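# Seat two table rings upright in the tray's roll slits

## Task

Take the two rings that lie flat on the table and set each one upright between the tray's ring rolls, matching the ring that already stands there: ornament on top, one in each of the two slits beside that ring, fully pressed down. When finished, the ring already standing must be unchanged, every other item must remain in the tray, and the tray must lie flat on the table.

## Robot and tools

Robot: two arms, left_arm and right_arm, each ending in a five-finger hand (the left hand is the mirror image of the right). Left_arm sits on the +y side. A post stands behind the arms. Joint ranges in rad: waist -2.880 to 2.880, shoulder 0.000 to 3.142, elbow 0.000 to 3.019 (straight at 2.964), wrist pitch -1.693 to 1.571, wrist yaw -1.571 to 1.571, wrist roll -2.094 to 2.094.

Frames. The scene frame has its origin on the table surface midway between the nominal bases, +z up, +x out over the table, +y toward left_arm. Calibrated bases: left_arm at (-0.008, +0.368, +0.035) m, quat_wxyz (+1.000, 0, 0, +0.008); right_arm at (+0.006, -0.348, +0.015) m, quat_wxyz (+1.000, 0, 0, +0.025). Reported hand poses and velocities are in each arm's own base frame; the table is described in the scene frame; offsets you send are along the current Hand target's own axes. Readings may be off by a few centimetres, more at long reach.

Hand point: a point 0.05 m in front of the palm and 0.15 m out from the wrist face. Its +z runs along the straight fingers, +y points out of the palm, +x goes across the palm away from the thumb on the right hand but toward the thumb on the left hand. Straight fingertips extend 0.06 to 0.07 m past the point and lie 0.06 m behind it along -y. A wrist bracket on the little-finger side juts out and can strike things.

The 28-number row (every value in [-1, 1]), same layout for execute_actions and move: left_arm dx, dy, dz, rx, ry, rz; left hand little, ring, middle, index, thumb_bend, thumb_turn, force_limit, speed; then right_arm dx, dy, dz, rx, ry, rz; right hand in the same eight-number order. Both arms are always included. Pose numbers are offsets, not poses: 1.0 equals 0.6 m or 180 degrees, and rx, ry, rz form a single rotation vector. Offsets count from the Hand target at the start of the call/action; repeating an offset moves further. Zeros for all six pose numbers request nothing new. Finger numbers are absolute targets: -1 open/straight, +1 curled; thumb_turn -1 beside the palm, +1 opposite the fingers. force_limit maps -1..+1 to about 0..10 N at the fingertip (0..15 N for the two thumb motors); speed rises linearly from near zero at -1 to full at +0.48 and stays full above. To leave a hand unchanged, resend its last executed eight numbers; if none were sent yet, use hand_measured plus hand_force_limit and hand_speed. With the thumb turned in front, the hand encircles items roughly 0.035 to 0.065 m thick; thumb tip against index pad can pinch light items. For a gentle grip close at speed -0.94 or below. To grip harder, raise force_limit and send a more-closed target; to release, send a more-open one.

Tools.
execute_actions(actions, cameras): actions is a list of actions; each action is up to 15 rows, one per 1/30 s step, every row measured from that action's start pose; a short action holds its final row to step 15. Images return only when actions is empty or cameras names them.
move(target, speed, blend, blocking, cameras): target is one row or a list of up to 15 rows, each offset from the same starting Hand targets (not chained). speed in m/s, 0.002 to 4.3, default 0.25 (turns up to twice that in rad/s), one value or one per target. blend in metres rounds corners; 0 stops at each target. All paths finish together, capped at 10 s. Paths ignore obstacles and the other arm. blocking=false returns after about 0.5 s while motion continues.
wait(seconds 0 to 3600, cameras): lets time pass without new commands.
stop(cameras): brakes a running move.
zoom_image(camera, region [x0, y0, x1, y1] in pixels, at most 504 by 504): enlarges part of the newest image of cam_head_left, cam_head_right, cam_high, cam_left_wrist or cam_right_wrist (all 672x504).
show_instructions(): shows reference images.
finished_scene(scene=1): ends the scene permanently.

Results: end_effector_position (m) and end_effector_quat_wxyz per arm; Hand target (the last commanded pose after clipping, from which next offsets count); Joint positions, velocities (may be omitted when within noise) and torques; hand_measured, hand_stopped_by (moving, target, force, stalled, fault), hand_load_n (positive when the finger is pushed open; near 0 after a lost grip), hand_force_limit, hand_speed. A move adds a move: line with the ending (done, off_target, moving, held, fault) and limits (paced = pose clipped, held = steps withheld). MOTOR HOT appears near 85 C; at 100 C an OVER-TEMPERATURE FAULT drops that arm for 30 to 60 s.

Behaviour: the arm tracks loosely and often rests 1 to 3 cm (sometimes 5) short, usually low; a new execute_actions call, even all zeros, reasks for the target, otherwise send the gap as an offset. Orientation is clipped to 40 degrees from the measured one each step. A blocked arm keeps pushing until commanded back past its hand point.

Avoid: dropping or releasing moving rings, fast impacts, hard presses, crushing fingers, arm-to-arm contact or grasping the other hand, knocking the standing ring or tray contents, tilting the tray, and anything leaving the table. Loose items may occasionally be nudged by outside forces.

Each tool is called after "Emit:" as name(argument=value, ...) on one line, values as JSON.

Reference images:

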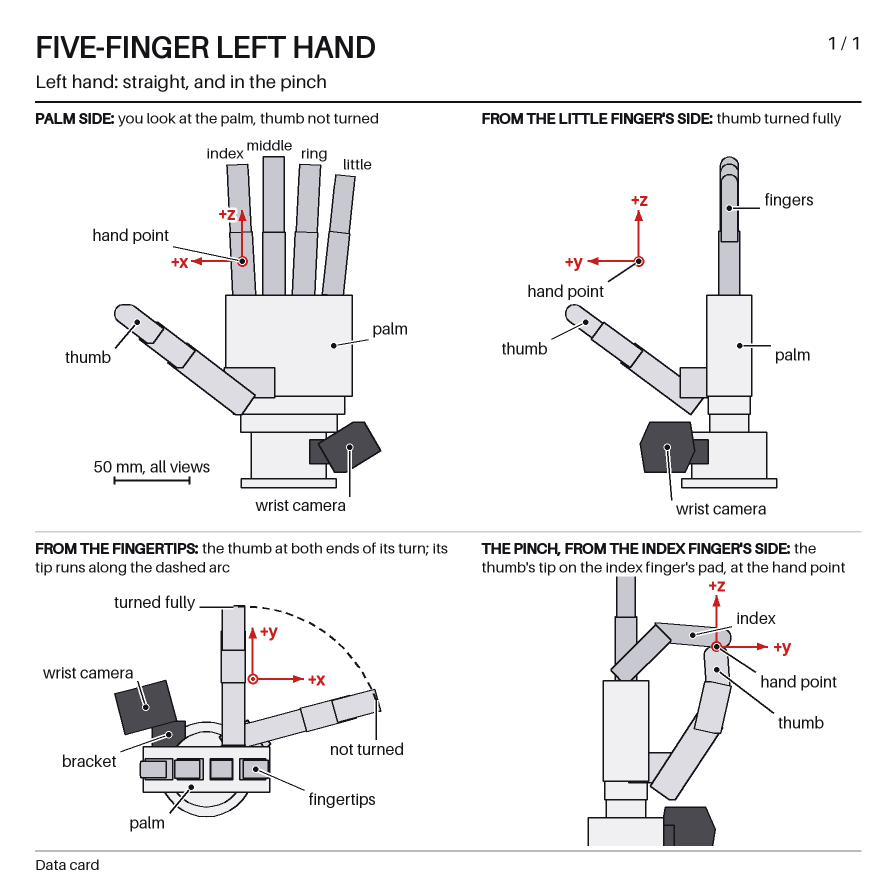

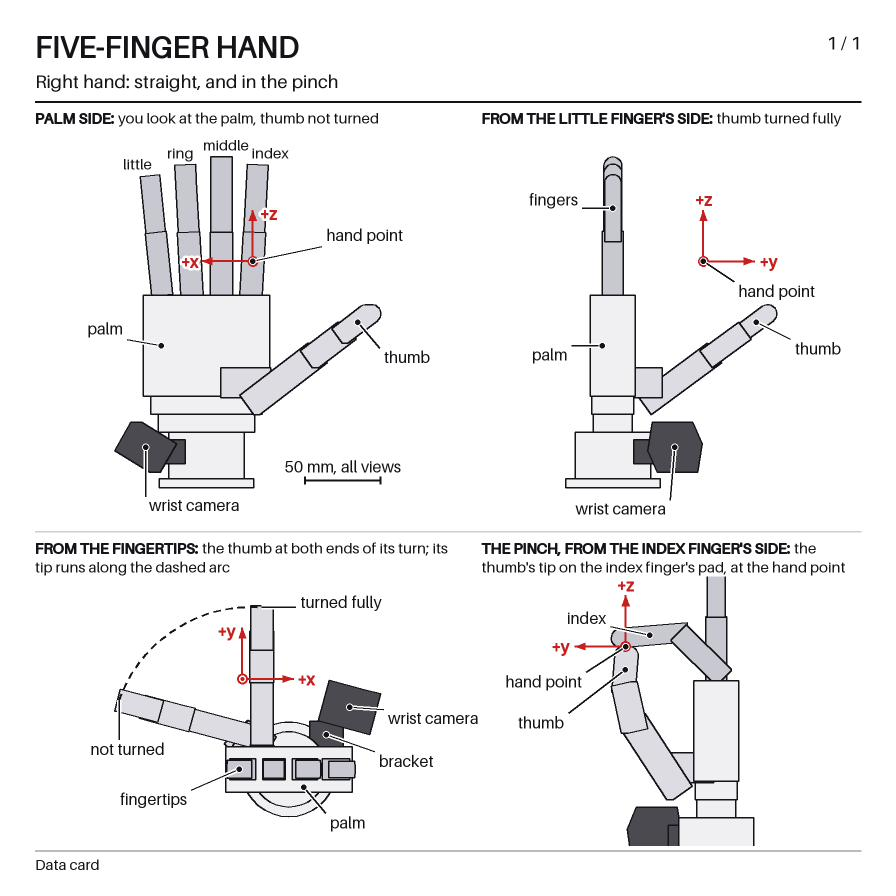

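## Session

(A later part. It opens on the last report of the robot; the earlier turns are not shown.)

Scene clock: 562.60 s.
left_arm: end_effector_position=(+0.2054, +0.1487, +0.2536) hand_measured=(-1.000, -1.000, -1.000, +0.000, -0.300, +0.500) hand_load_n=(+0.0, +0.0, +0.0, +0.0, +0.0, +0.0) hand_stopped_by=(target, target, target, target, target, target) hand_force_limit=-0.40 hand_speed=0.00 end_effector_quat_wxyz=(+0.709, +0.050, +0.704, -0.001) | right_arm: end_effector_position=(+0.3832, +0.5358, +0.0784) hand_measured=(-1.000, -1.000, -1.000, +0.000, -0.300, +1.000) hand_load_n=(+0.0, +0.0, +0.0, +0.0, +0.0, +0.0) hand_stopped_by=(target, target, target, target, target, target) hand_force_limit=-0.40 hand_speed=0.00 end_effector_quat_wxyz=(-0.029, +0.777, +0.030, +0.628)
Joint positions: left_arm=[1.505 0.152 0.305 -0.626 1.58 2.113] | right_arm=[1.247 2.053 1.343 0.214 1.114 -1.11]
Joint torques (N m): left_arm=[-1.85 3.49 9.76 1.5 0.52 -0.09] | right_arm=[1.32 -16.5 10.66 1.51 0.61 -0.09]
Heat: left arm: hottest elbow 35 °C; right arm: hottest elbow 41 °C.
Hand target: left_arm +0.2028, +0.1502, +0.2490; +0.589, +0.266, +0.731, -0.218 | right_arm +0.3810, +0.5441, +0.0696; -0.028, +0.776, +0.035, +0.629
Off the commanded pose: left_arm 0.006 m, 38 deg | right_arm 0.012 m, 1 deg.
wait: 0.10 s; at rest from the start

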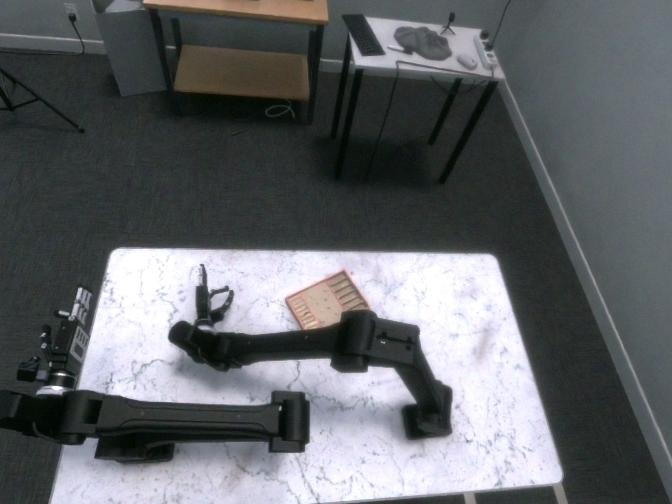

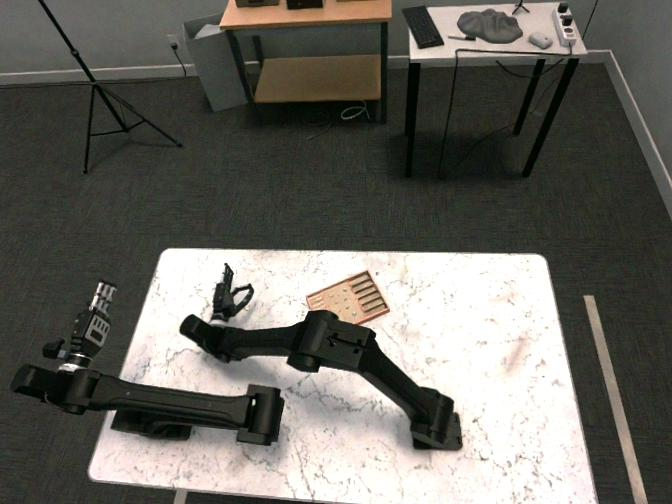

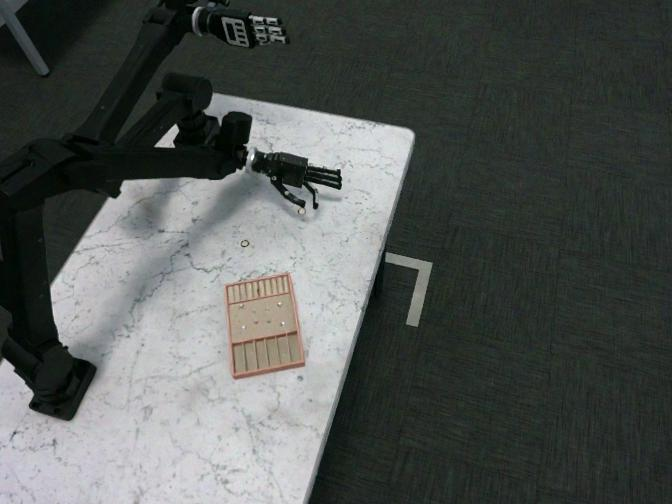

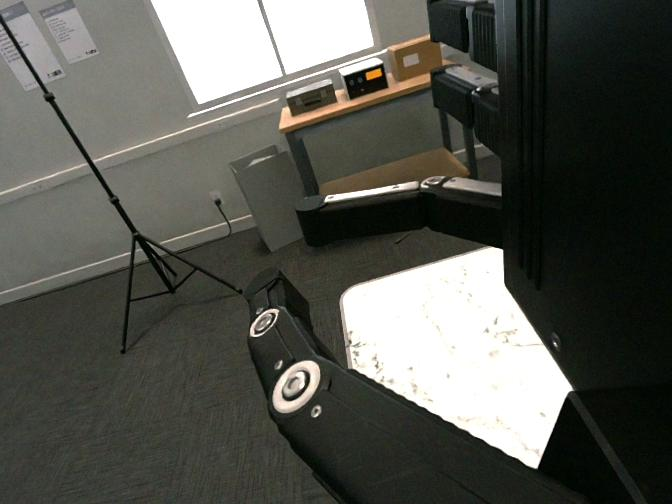

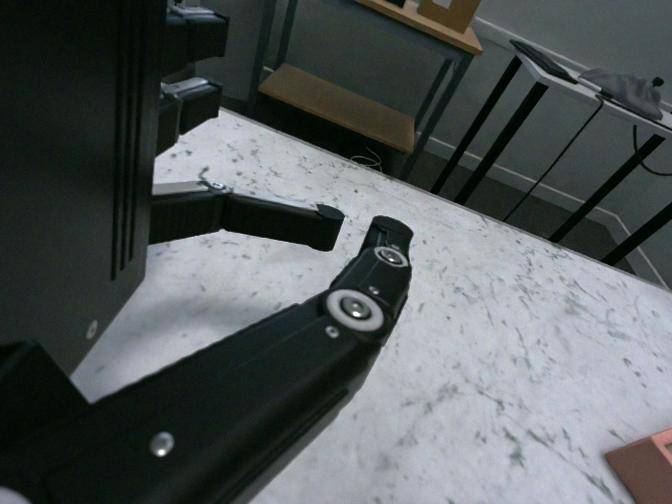

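Emit:
move(target=[[0,0,0,0,0,0,-1,-1,-1,0,-0.3,0.5,-0.4,0,0,-0.0917,0.0,0,0,0,-1,-1,-1,0,-0.3,1,-0.4,0]], speed=0.15, cameras=["cam_right_wrist", "cam_high"])

Scene clock: 567.70 s.
left_arm: end_effector_position=(+0.2054, +0.1487, +0.2536) hand_measured=(-1.000, -1.000, -1.000, +0.000, -0.300, +0.500) hand_load_n=(+0.0, +0.0, +0.0, +0.0, +0.0, +0.0) hand_stopped_by=(target, target, target, target, target, target) hand_force_limit=-0.40 hand_speed=0.00 end_effector_quat_wxyz=(+0.709, +0.050, +0.704, -0.001) | right_arm: end_effector_position=(+0.3750, +0.5865, +0.0781) hand_measured=(-1.000, -1.000, -1.000, +0.000, -0.300, +1.000) hand_load_n=(+0.0, +0.0, +0.0, +0.0, +0.0, +0.5) hand_stopped_by=(target, target, target, target, target, target) hand_force_limit=-0.40 hand_speed=0.00 end_effector_quat_wxyz=(-0.026, +0.776, +0.038, +0.629)
Joint positions: left_arm=[1.505 0.152 0.305 -0.626 1.58 2.113] | right_arm=[1.284 2.147 1.514 0.111 1.142 -1.096]
Joint torques (N m): left_arm=[-0.56 4.13 9.89 1.46 0.56 -0.07] | right_arm=[0.44 -17.85 13.22 0.57 0.66 0.09]
Heat: left arm: hottest elbow 35 °C; right arm: hottest elbow 41 °C.
Hand target: left_arm +0.2028, +0.1502, +0.2490; +0.589, +0.266, +0.731, -0.218 | right_arm +0.3762, +0.5987, +0.0695; -0.028, +0.777, +0.035, +0.628
Off the commanded pose: left_arm 0.006 m, 38 deg | right_arm 0.015 m, 0 deg.
joint sent to its limit (left arm) — joint 5 (wrist yaw), upper limit. The joint targets are off in orientation, not in position.
move: off_target (right_arm)
Images, in order (width x height): cam_high 672x504, cam_right_wrist 672x504.

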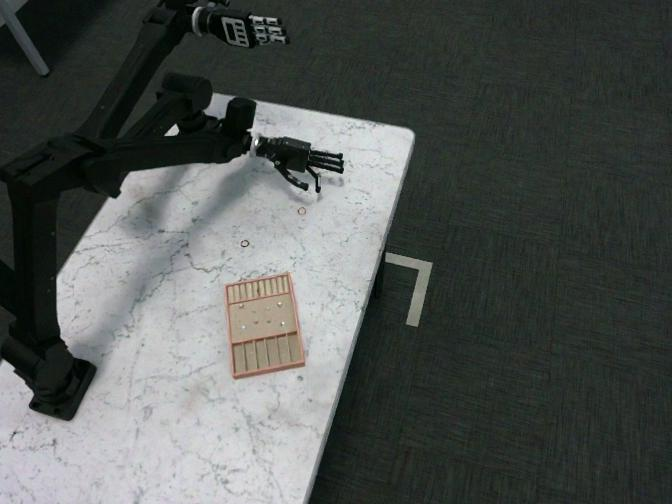

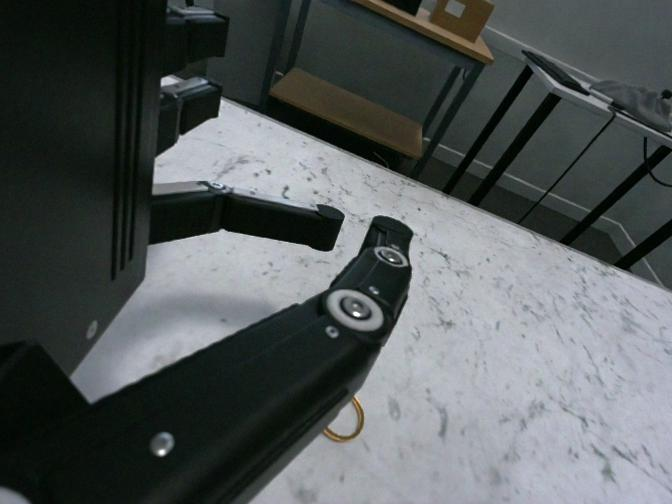

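Emit:
move(target=[[0,0,0,0,0,0,-1,-1,-1,0,-0.3,0.5,-0.4,0,-0.0815,0.015,0.024,0,0,0,-1,-1,-1,0,-0.3,0.5,-0.4,0]], speed=0.1, cameras=["cam_right_wrist"])

Scene clock: 572.40 s.
left_arm: end_effector_position=(+0.2054, +0.1487, +0.2536) hand_measured=(-1.000, -1.000, -1.000, +0.000, -0.300, +0.500) hand_load_n=(+0.0, +0.0, +0.0, +0.0, +0.0, +0.0) hand_stopped_by=(target, target, target, target, target, target) hand_force_limit=-0.40 hand_speed=0.00 end_effector_quat_wxyz=(+0.709, +0.050, +0.704, -0.001) | right_arm: end_effector_position=(+0.3762, +0.5913, +0.0362) hand_measured=(-1.000, -1.000, -1.000, +0.000, -0.300, +0.500) hand_load_n=(+0.0, +0.0, +0.0, +0.0, +0.0, +0.0) hand_stopped_by=(target, target, target, target, target, target) hand_force_limit=-0.40 hand_speed=0.00 end_effector_quat_wxyz=(-0.034, +0.775, +0.033, +0.630)
Joint positions: left_arm=[1.505 0.152 0.305 -0.626 1.58 2.113] | right_arm=[1.284 2.222 1.514 0.202 1.139 -1.095]
Joint torques (N m): left_arm=[-1.26 3.31 9.8 1.42 0.46 -0.08] | right_arm=[-0.09 -18.2 9.73 1.35 0.42 0]
Heat: left arm: hottest elbow 35 °C; right arm: hottest elbow 40 °C.
Hand target: left_arm +0.2028, +0.1502, +0.2490; +0.589, +0.266, +0.731, -0.218 | right_arm +0.3809, +0.5900, +0.0188; -0.028, +0.776, +0.035, +0.629
Off the commanded pose: left_arm 0.006 m, 38 deg | right_arm 0.018 m, 1 deg.
joint sent to its limit (left arm) — joint 5 (wrist yaw), upper limit. The joint targets are off in orientation, not in position.
move: off_target (right_arm)

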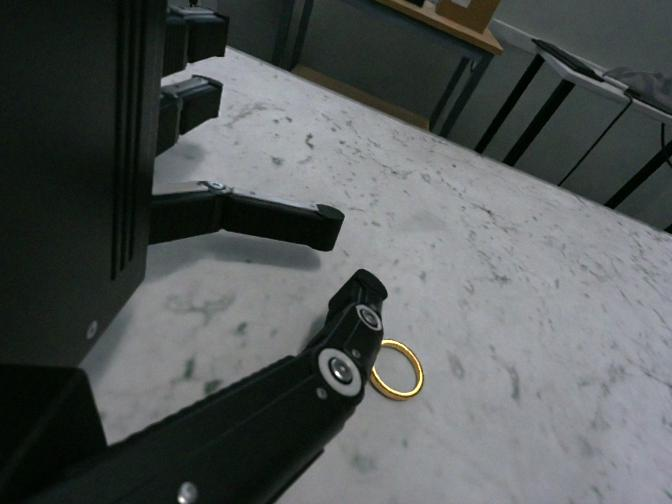

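Emit:
move(target=[[0,0,0,0,0,0,-1,-1,-1,0,-0.3,0.5,-0.4,0,-0.0245,0.047,0.0055,0,0,0,-1,-1,-1,0,-0.3,0.5,-0.4,0]], speed=0.08, cameras=["cam_right_wrist"])

Scene clock: 578.63 s.
left_arm: end_effector_position=(+0.2054, +0.1487, +0.2536) hand_measured=(-1.000, -1.000, -1.000, +0.000, -0.300, +0.500) hand_load_n=(+0.0, +0.0, +0.5, +0.5, +0.0, +0.0) hand_stopped_by=(target, target, target, target, target, target) hand_force_limit=-0.40 hand_speed=0.00 end_effector_quat_wxyz=(+0.709, +0.050, +0.704, -0.001) | right_arm: end_effector_position=(+0.3762, +0.5779, +0.0239) hand_measured=(-1.000, -1.000, -1.000, +0.000, -0.300, +0.500) hand_load_n=(+0.0, +0.0, +0.0, -0.5, +0.0, +0.0) hand_stopped_by=(target, target, target, target, target, target) hand_force_limit=-0.40 hand_speed=0.00 end_effector_quat_wxyz=(-0.045, +0.771, +0.030, +0.634)
Joint positions: left_arm=[1.505 0.152 0.305 -0.626 1.58 2.113] | right_arm=[1.278 2.216 1.446 0.307 1.128 -1.115]
Joint torques (N m): left_arm=[-0.62 3.19 10.06 1.43 0.56 -0.02] | right_arm=[-0.85 -19.78 6.31 1.1 0.24 0.01]
Heat: left arm: hottest elbow 35 °C; right arm: hottest elbow 39 °C.
Hand target: left_arm +0.2028, +0.1502, +0.2490; +0.589, +0.266, +0.731, -0.218 | right_arm +0.3835, +0.5619, +0.0036; -0.028, +0.777, +0.035, +0.628
Off the commanded pose: left_arm 0.006 m, 38 deg | right_arm 0.027 m, 2 deg.
joint sent to its limit (left arm) — joint 5 (wrist yaw), upper limit. The joint targets are off in orientation, not in position.
move: off_target (right_arm)

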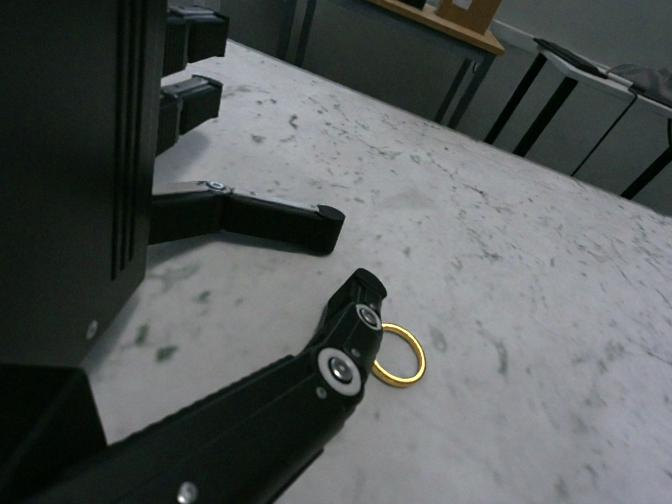

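Emit:
move(target=[[0,0,0,0,0,0,-1,-1,-1,0,-0.3,0.5,-0.4,0,-0.0245,0.03,0.0,0,0,0,-1,-1,-1,0,-0.3,0.5,-0.4,0]], speed=0.08, cameras=["cam_right_wrist"])

Scene clock: 582.20 s.
left_arm: end_effector_position=(+0.2054, +0.1487, +0.2536) hand_measured=(-1.000, -1.000, -1.000, +0.000, -0.300, +0.500) hand_load_n=(+0.0, +0.0, +0.0, +0.0, +0.0, +0.0) hand_stopped_by=(target, target, target, target, target, target) hand_force_limit=-0.40 hand_speed=0.00 end_effector_quat_wxyz=(+0.709, +0.050, +0.704, -0.001) | right_arm: end_effector_position=(+0.3760, +0.5649, +0.0220) hand_measured=(-1.000, -1.000, -1.000, +0.000, -0.300, +0.500) hand_load_n=(+0.0, +0.0, +0.0, -0.5, +0.0, +0.0) hand_stopped_by=(target, target, target, target, target, target) hand_force_limit=-0.40 hand_speed=0.00 end_effector_quat_wxyz=(-0.053, +0.768, +0.024, +0.638)
Joint positions: left_arm=[1.505 0.152 0.305 -0.626 1.58 2.113] | right_arm=[1.272 2.197 1.389 0.379 1.122 -1.129]
Joint torques (N m): left_arm=[-0.79 3.72 9.99 1.59 0.56 0] | right_arm=[-0.97 -17.03 5.41 0.84 0.18 0.08]
Heat: left arm: hottest elbow 35 °C; right arm: hottest elbow 39 °C.
Hand target: left_arm +0.2028, +0.1502, +0.2490; +0.589, +0.266, +0.731, -0.218 | right_arm +0.3821, +0.5438, -0.0106; -0.028, +0.777, +0.035, +0.628
Off the commanded pose: left_arm 0.006 m, 38 deg | right_arm 0.040 m, 3 deg.
joint sent to its limit (left arm) — joint 5 (wrist yaw), upper limit. The joint targets are off in orientation, not in position.
move: off_target (right_arm)

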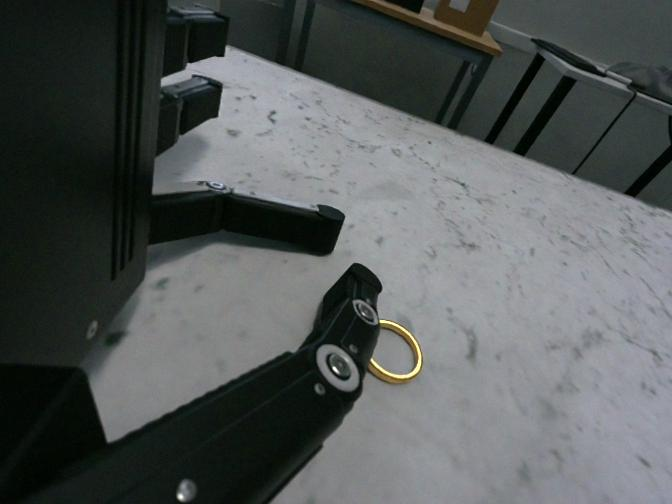

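Emit:
move(target=[[0,0,0,0,0,0,-1,-1,-1,0,-0.3,0.5,-0.4,0,0.1057,0.0,-0.0226,0,0,0,-1,-1,-1,0,-0.3,0.5,-0.4,0],[0,0,0,0,0,0,-1,-1,-1,0,-0.3,0.5,-0.4,0,0.1057,0.03,-0.0243,0,0,0,-1,-1,-1,0,-0.3,0.5,-0.4,0]], speed=0.08, cameras=["cam_right_wrist"])

Scene clock: 586.93 s.
left_arm: end_effector_position=(+0.2054, +0.1487, +0.2536) hand_measured=(-1.000, -1.000, -1.000, +0.000, -0.300, +0.500) hand_load_n=(+0.0, +0.0, +0.0, -0.5, +0.0, +0.0) hand_stopped_by=(target, target, target, target, target, target) hand_force_limit=-0.40 hand_speed=0.00 end_effector_quat_wxyz=(+0.709, +0.050, +0.704, -0.001) | right_arm: end_effector_position=(+0.3781, +0.5312, +0.0522) hand_measured=(-1.000, -1.000, -1.000, +0.000, -0.300, +0.500) hand_load_n=(+0.0, +0.0, +0.0, +0.0, +0.0, +0.5) hand_stopped_by=(target, target, target, target, target, target) hand_force_limit=-0.40 hand_speed=0.00 end_effector_quat_wxyz=(-0.028, +0.777, +0.040, +0.627)
Joint positions: left_arm=[1.505 0.152 0.305 -0.626 1.58 2.113] | right_arm=[1.252 2.086 1.307 0.286 1.109 -1.129]
Joint torques (N m): left_arm=[-0.44 3.78 9.74 1.44 0.55 -0.07] | right_arm=[0.44 -19.9 7.62 1.43 0.39 -0.04]
Heat: left arm: hottest elbow 35 °C; right arm: hottest elbow 38 °C.
Hand target: left_arm +0.2028, +0.1502, +0.2490; +0.589, +0.266, +0.731, -0.218 | right_arm +0.3827, +0.5258, +0.0544; -0.028, +0.777, +0.035, +0.628
Off the commanded pose: left_arm 0.006 m, 38 deg | right_arm 0.007 m, 1 deg.
joint sent to its limit (left arm) — joint 5 (wrist yaw), upper limit. The joint targets are off in orientation, not in position.
move: done

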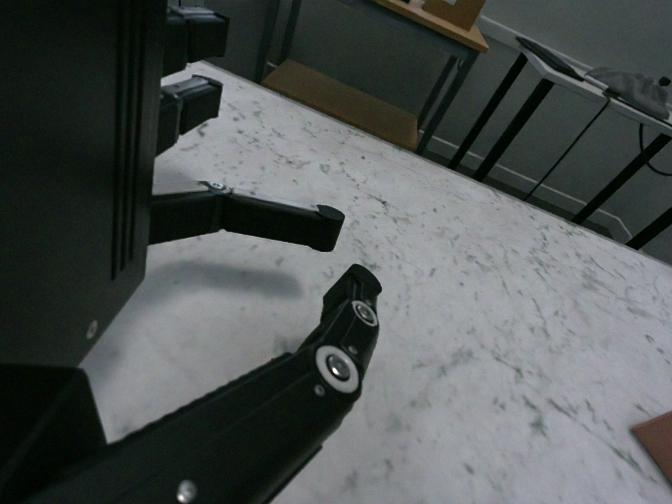

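Emit:
zoom_image(camera="cam_right_wrist", region=[240, 270, 400, 400])

Scaled by 3.150.

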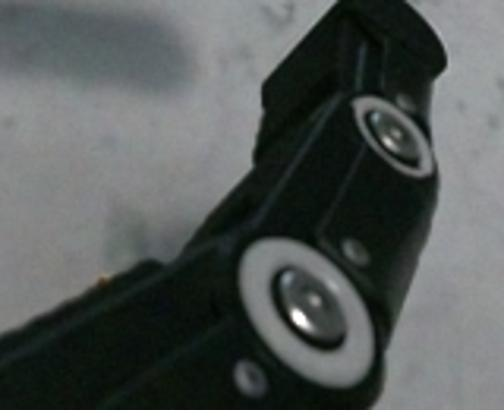

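Emit:
move(target=[[0,0,0,0,0,0,-1,-1,-1,0,-0.3,0.5,-0.4,0,0,0,0,0,0,0,-1,-1,-1,0,-1,0.9,-0.4,0.5]], speed=0.08, cameras=["cam_right_wrist"])

Scene clock: 591.87 s.
left_arm: end_effector_position=(+0.2054, +0.1487, +0.2536) hand_measured=(-1.000, -1.000, -1.000, +0.000, -0.300, +0.500) hand_load_n=(+0.0, +0.0, +0.0, +0.0, +0.0, +0.5) hand_stopped_by=(target, target, target, target, target, target) hand_force_limit=-0.40 hand_speed=0.00 end_effector_quat_wxyz=(+0.709, +0.050, +0.704, -0.001) | right_arm: end_effector_position=(+0.3781, +0.5312, +0.0522) hand_measured=(-1.000, -1.000, -1.000, +0.000, -1.000, +0.900) hand_load_n=(+0.0, +0.0, +0.0, +0.0, +0.0, +0.0) hand_stopped_by=(target, target, target, target, target, target) hand_force_limit=-0.40 hand_speed=0.50 end_effector_quat_wxyz=(-0.028, +0.777, +0.040, +0.627)
Joint positions: left_arm=[1.505 0.152 0.305 -0.626 1.58 2.113] | right_arm=[1.252 2.086 1.307 0.286 1.109 -1.129]
Joint torques (N m): left_arm=[-0.62 3.55 9.73 1.47 0.55 -0.01] | right_arm=[0.15 -20.07 7.54 1.36 0.4 -0.03]
Heat: left arm: hottest elbow 35 °C; right arm: hottest elbow 38 °C.
Hand target: left_arm +0.2028, +0.1502, +0.2490; +0.589, +0.266, +0.731, -0.218 | right_arm +0.3827, +0.5258, +0.0544; -0.028, +0.776, +0.035, +0.629
Off the commanded pose: left_arm 0.006 m, 38 deg | right_arm 0.007 m, 1 deg.
joint sent to its limit (left arm) — joint 5 (wrist yaw), upper limit. The joint targets are off in orientation, not in position.
move: done

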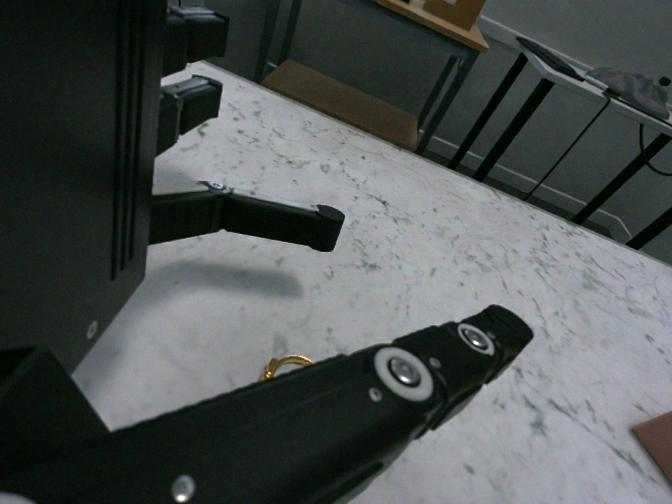

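Emit:
move(target=[[0,0,0,0,0,0,-1,-1,-1,0,-0.3,0.5,-0.4,0,0.1957,0.0,-0.0416,0,0,0,-1,-1,-1,0,-0.3,0.5,-0.4,0],[0,0,0,0,0,0,-1,-1,-1,0,-0.3,0.5,-0.4,0,0.2787,0.6107,-0.2518,0,0,0,-1,-1,-1,0,-0.3,0.5,-0.4,0]], speed=0.2, cameras=["cam_head_left"])

Emit:
move(target=[[-0.1053,-0.5067,0.4948,0,0,0,-1,-1,-1,0,-0.3,0.5,-0.4,0,0,0,0,0,0,0,-1,-1,-1,0,-0.3,0.5,-0.4,0],[0.1718,-0.5067,0.5538,0,0,0,-1,-1,-1,0,-0.3,0.5,-0.4,0,0,0,0,0,0,0,-1,-1,-1,0,-0.3,0.5,-0.4,0]], speed=0.25, cameras=["cam_head_left", "cam_left_wrist"])

Scene clock: 603.13 s.
left_arm: end_effector_position=(+0.2054, +0.1487, +0.2536) hand_measured=(-1.000, -1.000, -1.000, +0.000, -0.300, +0.500) hand_load_n=(+0.0, +0.0, +0.0, +0.0, +0.0, +0.0) hand_stopped_by=(target, target, target, target, target, target) hand_force_limit=-0.40 hand_speed=0.00 end_effector_quat_wxyz=(+0.709, +0.050, +0.704, -0.001) | right_arm: end_effector_position=(+0.3034, +0.1574, +0.2550) hand_measured=(-1.000, -1.000, -1.000, +0.000, -0.300, +0.500) hand_load_n=(+0.0, +0.0, +0.0, +0.0, +0.0, +0.5) hand_stopped_by=(target, target, target, target, target, target) hand_force_limit=-0.40 hand_speed=0.00 end_effector_quat_wxyz=(-0.038, +0.774, +0.031, +0.632)
Joint positions: left_arm=[1.505 0.152 0.305 -0.626 1.58 2.113] | right_arm=[1.049 0.736 0.51 -0.111 0.922 -1.278]
Joint torques (N m): left_arm=[-0.91 3.72 9.92 1.51 0.54 -0.06] | right_arm=[-0.15 -2.14 10.7 0.85 0.28 -0.1]
Heat: left arm: hottest elbow 35 °C; right arm: hottest shoulder 37 °C.
Hand target: left_arm +0.2028, +0.1502, +0.2490; +0.589, +0.266, +0.731, -0.218 | right_arm +0.3032, +0.1508, +0.2496; -0.028, +0.776, +0.035, +0.629
Off the commanded pose: left_arm 0.006 m, 38 deg | right_arm 0.009 m, 1 deg.
joint sent to its limit (left arm) — joint 5 (wrist yaw), upper limit. The joint targets are off in orientation, not in position.
move: done

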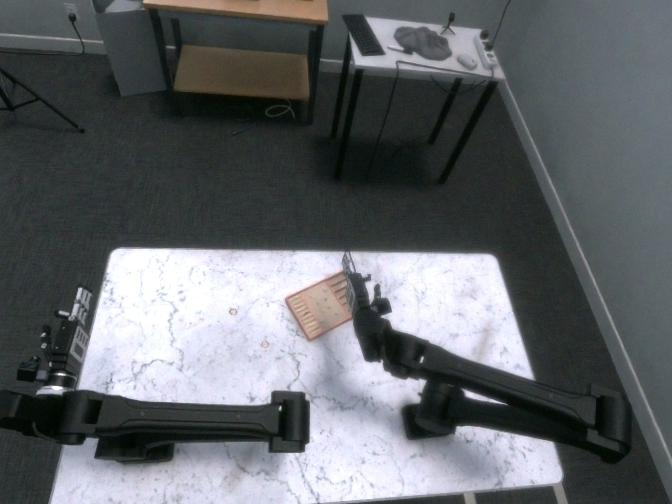

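Scene clock: 608.10 s.
left_arm: end_effector_position=(+0.2404, -0.2786, +0.0824) hand_measured=(-1.000, -1.000, -1.000, +0.000, -0.300, +0.500) hand_load_n=(-0.5, +0.0, +0.0, +0.0, +0.0, +0.0) hand_stopped_by=(target, target, target, target, target, target) hand_force_limit=-0.40 hand_speed=0.00 end_effector_quat_wxyz=(+0.589, +0.258, +0.734, -0.219) | right_arm: end_effector_position=(+0.3034, +0.1573, +0.2549) hand_measured=(-1.000, -1.000, -1.000, +0.000, -0.300, +0.500) hand_load_n=(+0.0, +0.0, +0.0, +0.0, +0.0, +0.5) hand_stopped_by=(target, target, target, target, target, target) hand_force_limit=-0.40 hand_speed=0.00 end_effector_quat_wxyz=(-0.038, +0.774, +0.031, +0.631)
Joint positions: left_arm=[-1.28 1.249 0.162 0.834 -0.57 1.414] | right_arm=[1.049 0.736 0.51 -0.111 0.922 -1.278]
Joint torques (N m): left_arm=[-2.02 -5.36 5.81 2.44 -0.18 0.13] | right_arm=[-0.26 -1.67 10.86 0.85 0.27 -0.11]
Heat: left arm: hottest elbow 36 °C; right arm: hottest shoulder 37 °C.
Hand target: left_arm +0.2373, -0.2784, +0.0800; +0.589, +0.266, +0.731, -0.218 | right_arm +0.3031, +0.1508, +0.2496; -0.028, +0.776, +0.035, +0.629
Off the commanded pose: left_arm 0.004 m, 1 deg | right_arm 0.008 m, 1 deg.
move: done

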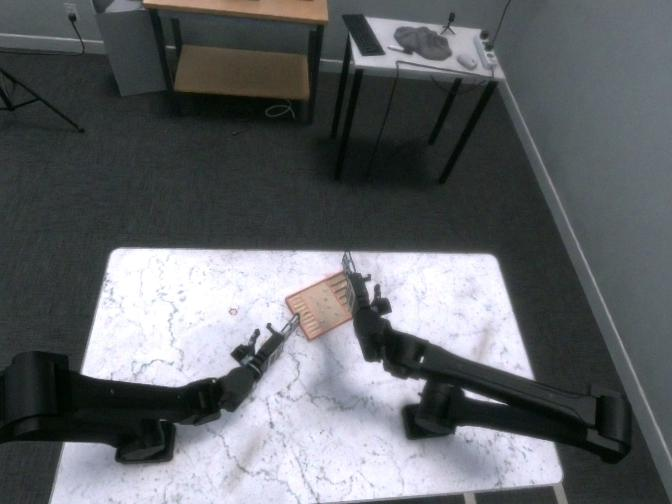

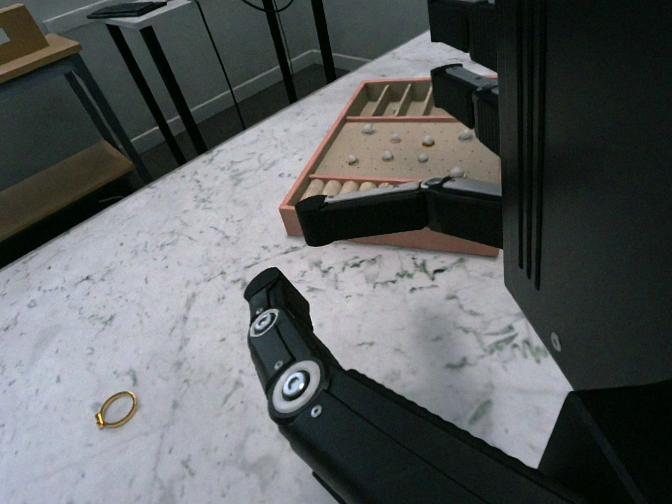

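Emit:
move(target=[[0,0,0,0,0,0,-1,-1,-1,0,-0.3,-1,-0.4,1,0,0,0,0,0,0,-1,-1,-1,0,-0.3,0.5,-0.4,0]], speed=0.25, cameras=["cam_left_wrist"])

Scene clock: 612.80 s.
left_arm: end_effector_position=(+0.2404, -0.2787, +0.0824) hand_measured=(-1.000, -1.000, -1.000, +0.000, -0.300, -1.000) hand_load_n=(+0.0, +0.0, +0.0, +0.0, +0.0, +0.0) hand_stopped_by=(target, target, target, target, target, target) hand_force_limit=-0.40 hand_speed=1.00 end_effector_quat_wxyz=(+0.589, +0.258, +0.734, -0.219) | right_arm: end_effector_position=(+0.3034, +0.1573, +0.2549) hand_measured=(-1.000, -1.000, -1.000, +0.000, -0.300, +0.500) hand_load_n=(+0.0, +0.0, +0.0, +0.0, +0.0, +0.5) hand_stopped_by=(target, target, target, target, target, target) hand_force_limit=-0.40 hand_speed=0.00 end_effector_quat_wxyz=(-0.038, +0.774, +0.031, +0.631)
Joint positions: left_arm=[-1.28 1.25 0.162 0.835 -0.57 1.415] | right_arm=[1.049 0.736 0.51 -0.111 0.922 -1.278]
Joint torques (N m): left_arm=[-1.44 -4.66 5.71 2.28 -0.16 0.06] | right_arm=[0.09 -2.2 10.86 0.9 0.25 -0.1]
Heat: left arm: hottest elbow 35 °C; right arm: hottest elbow 37 °C.
Hand target: left_arm +0.2373, -0.2784, +0.0800; +0.589, +0.266, +0.731, -0.218 | right_arm +0.3031, +0.1508, +0.2496; -0.028, +0.776, +0.035, +0.629
Off the commanded pose: left_arm 0.004 m, 1 deg | right_arm 0.008 m, 1 deg.
move: done

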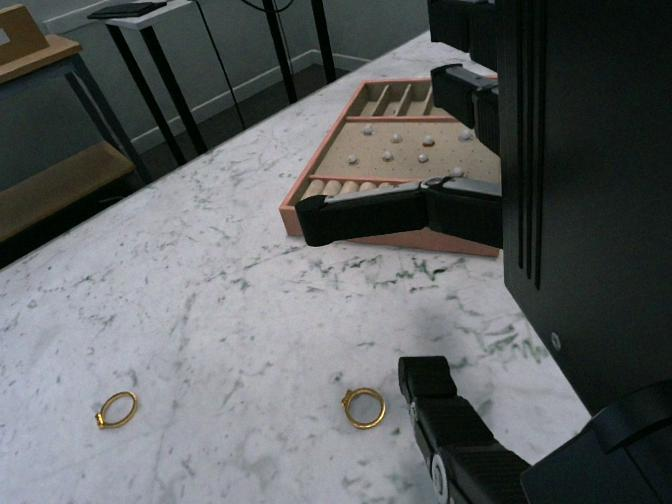

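Emit:
move(target=[[0.0882,-0.0312,0.066,0,0,0,-1,-1,-1,0,-0.3,-1,-0.4,1,0,0,0,0,0,0,-1,-1,-1,0,-0.3,0.5,-0.4,0]], speed=0.15, cameras=["cam_left_wrist"])

Scene clock: 616.73 s.
left_arm: end_effector_position=(+0.2469, -0.3009, +0.0185) hand_measured=(-1.000, -1.000, -1.000, +0.000, -0.300, -1.000) hand_load_n=(+0.0, +0.0, +0.0, +0.0, -0.5, -0.5) hand_stopped_by=(target, target, target, target, target, target) hand_force_limit=-0.40 hand_speed=1.00 end_effector_quat_wxyz=(+0.585, +0.263, +0.737, -0.212) | right_arm: end_effector_position=(+0.3034, +0.1573, +0.2549) hand_measured=(-1.000, -1.000, -1.000, +0.000, -0.300, +0.500) hand_load_n=(+0.0, +0.0, +0.0, +0.0, +0.0, +0.0) hand_stopped_by=(target, target, target, target, target, target) hand_force_limit=-0.40 hand_speed=0.00 end_effector_quat_wxyz=(-0.038, +0.774, +0.031, +0.631)
Joint positions: left_arm=[-1.282 1.728 0.213 1.244 -0.575 1.417] | right_arm=[1.049 0.736 0.51 -0.111 0.922 -1.278]
Joint torques (N m): left_arm=[-1.96 -7.82 4.03 2.04 -0.03 0.06] | right_arm=[0.32 -1.55 10.71 0.85 0.26 -0.08]
Heat: left arm: hottest elbow 35 °C; right arm: hottest shoulder 36 °C.
Hand target: left_arm +0.2462, -0.3108, +0.0201; +0.589, +0.266, +0.731, -0.218 | right_arm +0.3031, +0.1508, +0.2496; -0.028, +0.776, +0.035, +0.629
Off the commanded pose: left_arm 0.010 m, 1 deg | right_arm 0.008 m, 1 deg.
move: done

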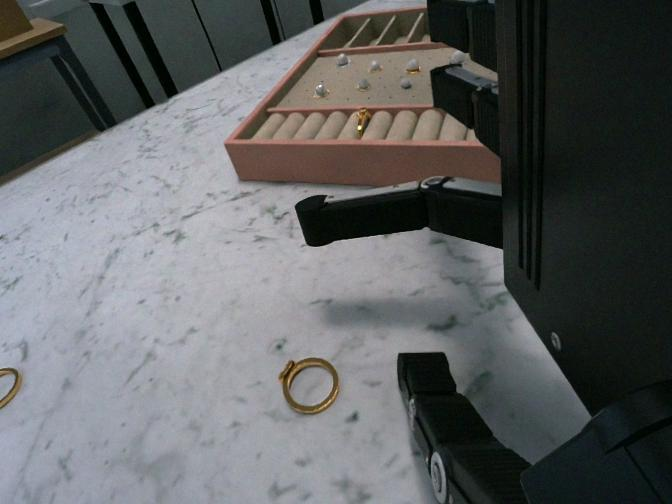

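Emit:
move(target=[[-0.07,0,-0.015,0,0,0,-1,-1,-1,0,-0.3,-1,-0.4,1,0,0,0,0,0,0,-1,-1,-1,0,-0.3,0.5,-0.4,0],[-0.0701,-0.0107,-0.0155,0,0,0,-1,-1,-1,0,-0.3,0.5,-0.4,1,0,0,0,0,0,0,-1,-1,-1,0,-0.3,0.5,-0.4,0],[0.0433,-0.0072,0.0022,0,0,0,-1,-1,-1,0,-0.3,0.5,-0.4,1,0,0,0,0,0,0,-1,-1,-1,0,-0.3,0.5,-0.4,0]], speed=0.15, cameras=["cam_left_wrist"])

Scene clock: 625.17 s.
left_arm: end_effector_position=(+0.2416, -0.3037, -0.0066) hand_measured=(-1.000, -1.000, -1.000, +0.000, -0.300, +0.500) hand_load_n=(+0.0, +0.0, +0.0, +0.0, +0.0, +0.0) hand_stopped_by=(target, target, target, target, target, target) hand_force_limit=-0.40 hand_speed=1.00 end_effector_quat_wxyz=(+0.585, +0.263, +0.737, -0.213) | right_arm: end_effector_position=(+0.3034, +0.1573, +0.2549) hand_measured=(-1.000, -1.000, -1.000, +0.000, -0.300, +0.500) hand_load_n=(+0.0, +0.0, +0.0, +0.0, +0.0, +0.5) hand_stopped_by=(target, target, target, target, target, target) hand_force_limit=-0.40 hand_speed=0.00 end_effector_quat_wxyz=(-0.038, +0.774, +0.031, +0.631)
Joint positions: left_arm=[-1.306 1.895 0.23 1.39 -0.596 1.408] | right_arm=[1.049 0.736 0.51 -0.111 0.922 -1.278]
Joint torques (N m): left_arm=[-1.49 -9.93 2.02 2.1 -0.14 0.03] | right_arm=[0.26 -1.73 10.69 0.9 0.22 -0.12]
Heat: left arm: hottest elbow 34 °C; right arm: hottest shoulder 36 °C.
Hand target: left_arm +0.2401, -0.3114, -0.0056; +0.589, +0.266, +0.731, -0.218 | right_arm +0.3031, +0.1508, +0.2496; -0.028, +0.776, +0.035, +0.629
Off the commanded pose: left_arm 0.008 m, 1 deg | right_arm 0.008 m, 1 deg.
move: done; target 2's new numbers were sent with left_arm's hand 0.017 m and 2 deg from that target

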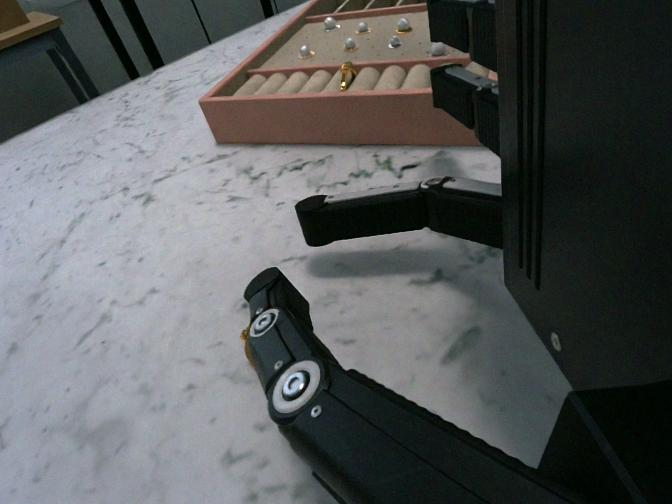

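Emit:
move(target=[[0,0,0,0,0,0,-1,-1,-1,0,-1,0.6,-0.4,1,0,0,0,0,0,0,-1,-1,-1,0,-0.3,0.5,-0.4,0]], speed=0.15, cameras=["cam_left_wrist"])

Scene clock: 633.33 s.
left_arm: end_effector_position=(+0.2416, -0.3037, -0.0066) hand_measured=(-1.000, -1.000, -1.000, +0.000, -1.000, +0.600) hand_load_n=(+0.0, +0.0, +0.0, +0.0, +0.0, +0.5) hand_stopped_by=(target, target, target, target, target, target) hand_force_limit=-0.40 hand_speed=1.00 end_effector_quat_wxyz=(+0.585, +0.263, +0.737, -0.213) | right_arm: end_effector_position=(+0.3034, +0.1573, +0.2549) hand_measured=(-1.000, -1.000, -1.000, +0.000, -0.300, +0.500) hand_load_n=(+0.0, +0.0, +0.0, +0.0, +0.0, +0.0) hand_stopped_by=(target, target, target, target, target, target) hand_force_limit=-0.40 hand_speed=0.00 end_effector_quat_wxyz=(-0.038, +0.774, +0.031, +0.631)
Joint positions: left_arm=[-1.306 1.895 0.23 1.39 -0.596 1.408] | right_arm=[1.049 0.736 0.51 -0.111 0.922 -1.278]
Joint torques (N m): left_arm=[-1.73 -9.7 1.8 2.28 -0.18 0.09] | right_arm=[-0.21 -1.61 10.74 0.84 0.26 -0.09]
Heat: left arm: hottest elbow 33 °C; right arm: hottest elbow 36 °C.
Hand target: left_arm +0.2401, -0.3114, -0.0056; +0.589, +0.266, +0.731, -0.218 | right_arm +0.3031, +0.1508, +0.2496; -0.028, +0.776, +0.035, +0.629
Off the commanded pose: left_arm 0.008 m, 1 deg | right_arm 0.008 m, 1 deg.
move: done

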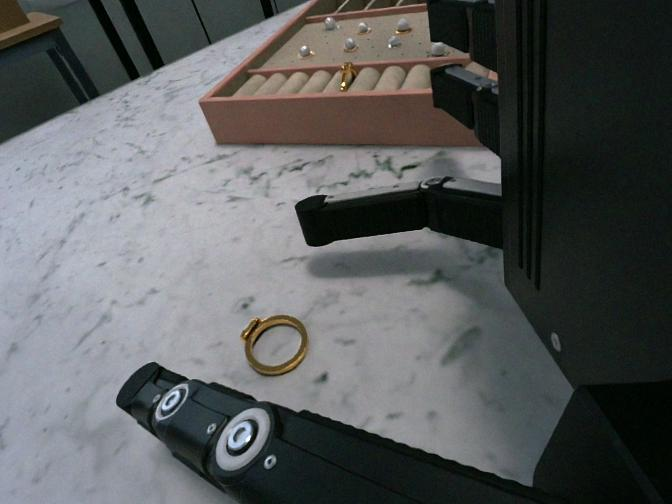

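Emit:
move(target=[[-0.055,0.0095,-0.0302,0.0078,-0.0497,-0.1,-1,-1,-1,0,-1,0.68,-0.4,1,0,0,0,0,0,0,-1,-1,-1,0,-0.3,0.5,-0.4,0],[0.001,0.0095,-0.0182,0.0078,-0.0497,-0.1,-1,-1,-1,0,-1,0.68,-0.4,1,0,0,0,0,0,0,-1,-1,-1,0,-0.3,0.5,-0.4,0]], speed=0.15, cameras=["cam_left_wrist"])

Scene clock: 654.63 s.
left_arm: end_effector_position=(+0.2319, -0.2988, -0.0037) hand_measured=(-1.000, -1.000, -1.000, +0.000, -1.000, +0.680) hand_load_n=(+0.0, +0.0, +0.0, +0.0, +0.0, +0.0) hand_stopped_by=(target, target, target, target, target, target) hand_force_limit=-0.40 hand_speed=1.00 end_effector_quat_wxyz=(+0.572, +0.146, +0.745, -0.310) | right_arm: end_effector_position=(+0.3034, +0.1573, +0.2549) hand_measured=(-1.000, -1.000, -1.000, +0.000, -0.300, +0.500) hand_load_n=(+0.0, +0.0, +0.0, +0.0, +0.0, +0.0) hand_stopped_by=(target, target, target, target, target, target) hand_force_limit=-0.40 hand_speed=0.00 end_effector_quat_wxyz=(-0.038, +0.774, +0.031, +0.631)
Joint positions: left_arm=[-1.306 1.917 0.186 1.545 -0.607 1.16] | right_arm=[1.049 0.736 0.51 -0.111 0.922 -1.278]
Joint torques (N m): left_arm=[-0.32 -9.58 1.03 2.15 -0.16 -0.18] | right_arm=[0.26 -2.08 10.7 0.9 0.25 -0.14]
Heat: left arm: hottest elbow 31 °C; right arm: hottest elbow 36 °C.
Hand target: left_arm +0.2355, -0.3002, -0.0039; +0.600, +0.138, +0.713, -0.336 | right_arm +0.3031, +0.1508, +0.2496; -0.028, +0.776, +0.035, +0.629
Off the commanded pose: left_arm 0.004 m, 6 deg | right_arm 0.008 m, 1 deg.
joint sent to its limit (left arm) — joint 4 (wrist pitch), upper limit. The joint targets are off in orientation, not in position.
move: off_target (left_arm)

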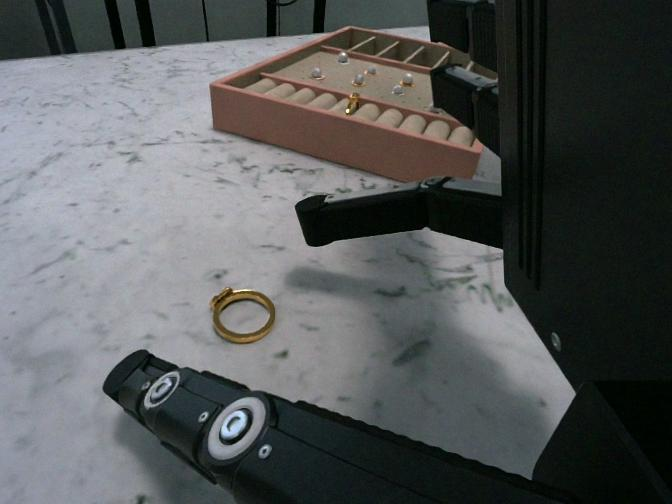

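Emit:
move(target=[[-0.0528,0.0008,-0.0046,0,0,0,-1,-1,-1,-0.05,-0.25,0.6,-0.4,1,0,0,0,0,0,0,-1,-1,-1,0,-0.3,0.5,-0.4,0],[0.0073,0.0205,-0.0013,0,0,0,-1,-1,-1,-0.05,-0.25,0.6,-0.4,1,0,0,0,0,0,0,-1,-1,-1,0,-0.3,0.5,-0.4,0]], speed=0.12, cameras=["cam_left_wrist"])

Scene clock: 668.47 s.
left_arm: end_effector_position=(+0.2376, -0.2907, -0.0112) hand_measured=(-1.000, -1.000, -1.000, -0.050, -0.250, +0.600) hand_load_n=(+0.0, +0.0, +0.0, +0.0, +0.0, +0.0) hand_stopped_by=(target, target, target, target, target, target) hand_force_limit=-0.40 hand_speed=1.00 end_effector_quat_wxyz=(+0.565, +0.145, +0.753, -0.305) | right_arm: end_effector_position=(+0.3034, +0.1573, +0.2549) hand_measured=(-1.000, -1.000, -1.000, +0.000, -0.300, +0.500) hand_load_n=(+0.0, +0.0, +0.0, +0.0, +0.0, +0.5) hand_stopped_by=(target, target, target, target, target, target) hand_force_limit=-0.40 hand_speed=0.00 end_effector_quat_wxyz=(-0.038, +0.774, +0.031, +0.631)
Joint positions: left_arm=[-1.27 1.933 0.178 1.545 -0.576 1.151] | right_arm=[1.049 0.736 0.51 -0.111 0.922 -1.278]
Joint torques (N m): left_arm=[-0.32 -9.23 0.92 2.32 -0.17 -0.1] | right_arm=[0.32 -1.32 10.66 0.95 0.2 -0.12]
Heat: left arm: hottest elbow 30 °C; right arm: hottest elbow 36 °C.
Hand target: left_arm +0.2412, -0.2915, -0.0119; +0.600, +0.138, +0.713, -0.336 | right_arm +0.3031, +0.1508, +0.2496; -0.028, +0.776, +0.035, +0.629
Off the commanded pose: left_arm 0.004 m, 7 deg | right_arm 0.008 m, 1 deg.
joint sent to its limit (left arm) — joint 4 (wrist pitch), upper limit. The joint targets are off in orientation, not in position.
move: off_target (left_arm)

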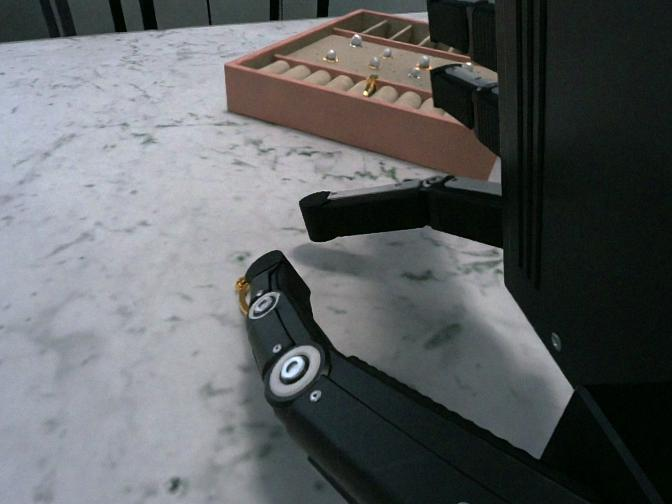

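Emit:
move(target=[[0.0195,0.0065,0.0011,0,0,0,-1,-1,-1,-0.05,-0.25,0.6,-0.4,1,0,0,0,0,0,0,-1,-1,-1,0,-0.3,0.5,-0.4,0]], speed=0.06, cameras=["cam_left_wrist"])

Emit:
zoom_image(camera="cam_left_wrist", region=[220, 180, 360, 320])

Scene clock: 671.57 s.
left_arm: end_effector_position=(+0.2387, -0.2923, -0.0187) hand_measured=(-1.000, -1.000, -1.000, -0.050, -0.250, +0.600) hand_load_n=(+0.0, +0.0, +0.0, +0.0, -1.0, -1.5) hand_stopped_by=(target, target, target, target, target, target) hand_force_limit=-0.40 hand_speed=1.00 end_effector_quat_wxyz=(+0.564, +0.141, +0.756, -0.301) | right_arm: end_effector_position=(+0.3034, +0.1573, +0.2549) hand_measured=(-1.000, -1.000, -1.000, +0.000, -0.300, +0.500) hand_load_n=(+0.0, +0.0, +0.0, +0.0, +0.0, +0.0) hand_stopped_by=(target, target, target, target, target, target) hand_force_limit=-0.40 hand_speed=0.00 end_effector_quat_wxyz=(-0.038, +0.774, +0.031, +0.631)
Joint positions: left_arm=[-1.27 1.963 0.193 1.55 -0.583 1.141] | right_arm=[1.049 0.736 0.51 -0.111 0.922 -1.278]
Joint torques (N m): left_arm=[-0.56 -9.29 0.72 2.14 -0.06 -0.14] | right_arm=[-0.21 -1.96 10.74 0.85 0.23 -0.14]
Heat: left arm: hottest elbow 30 °C; right arm: hottest elbow 36 °C.
Hand target: left_arm +0.2412, -0.2915, -0.0242; +0.600, +0.138, +0.713, -0.336 | right_arm +0.3031, +0.1508, +0.2496; -0.028, +0.776, +0.035, +0.629
Off the commanded pose: left_arm 0.006 m, 8 deg | right_arm 0.008 m, 1 deg.
joint sent to its limit (left arm) — joint 4 (wrist pitch), upper limit. The joint targets are off in orientation, not in position.
move: off_target (left_arm)

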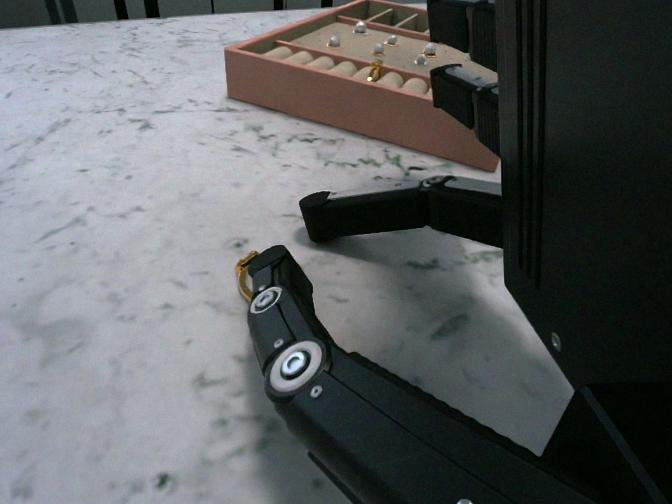

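Scaled by 3.600.

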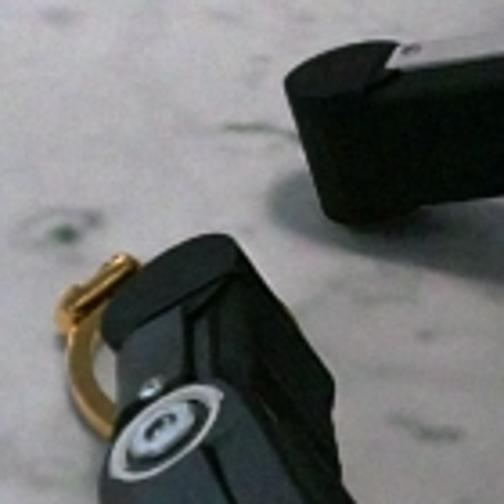

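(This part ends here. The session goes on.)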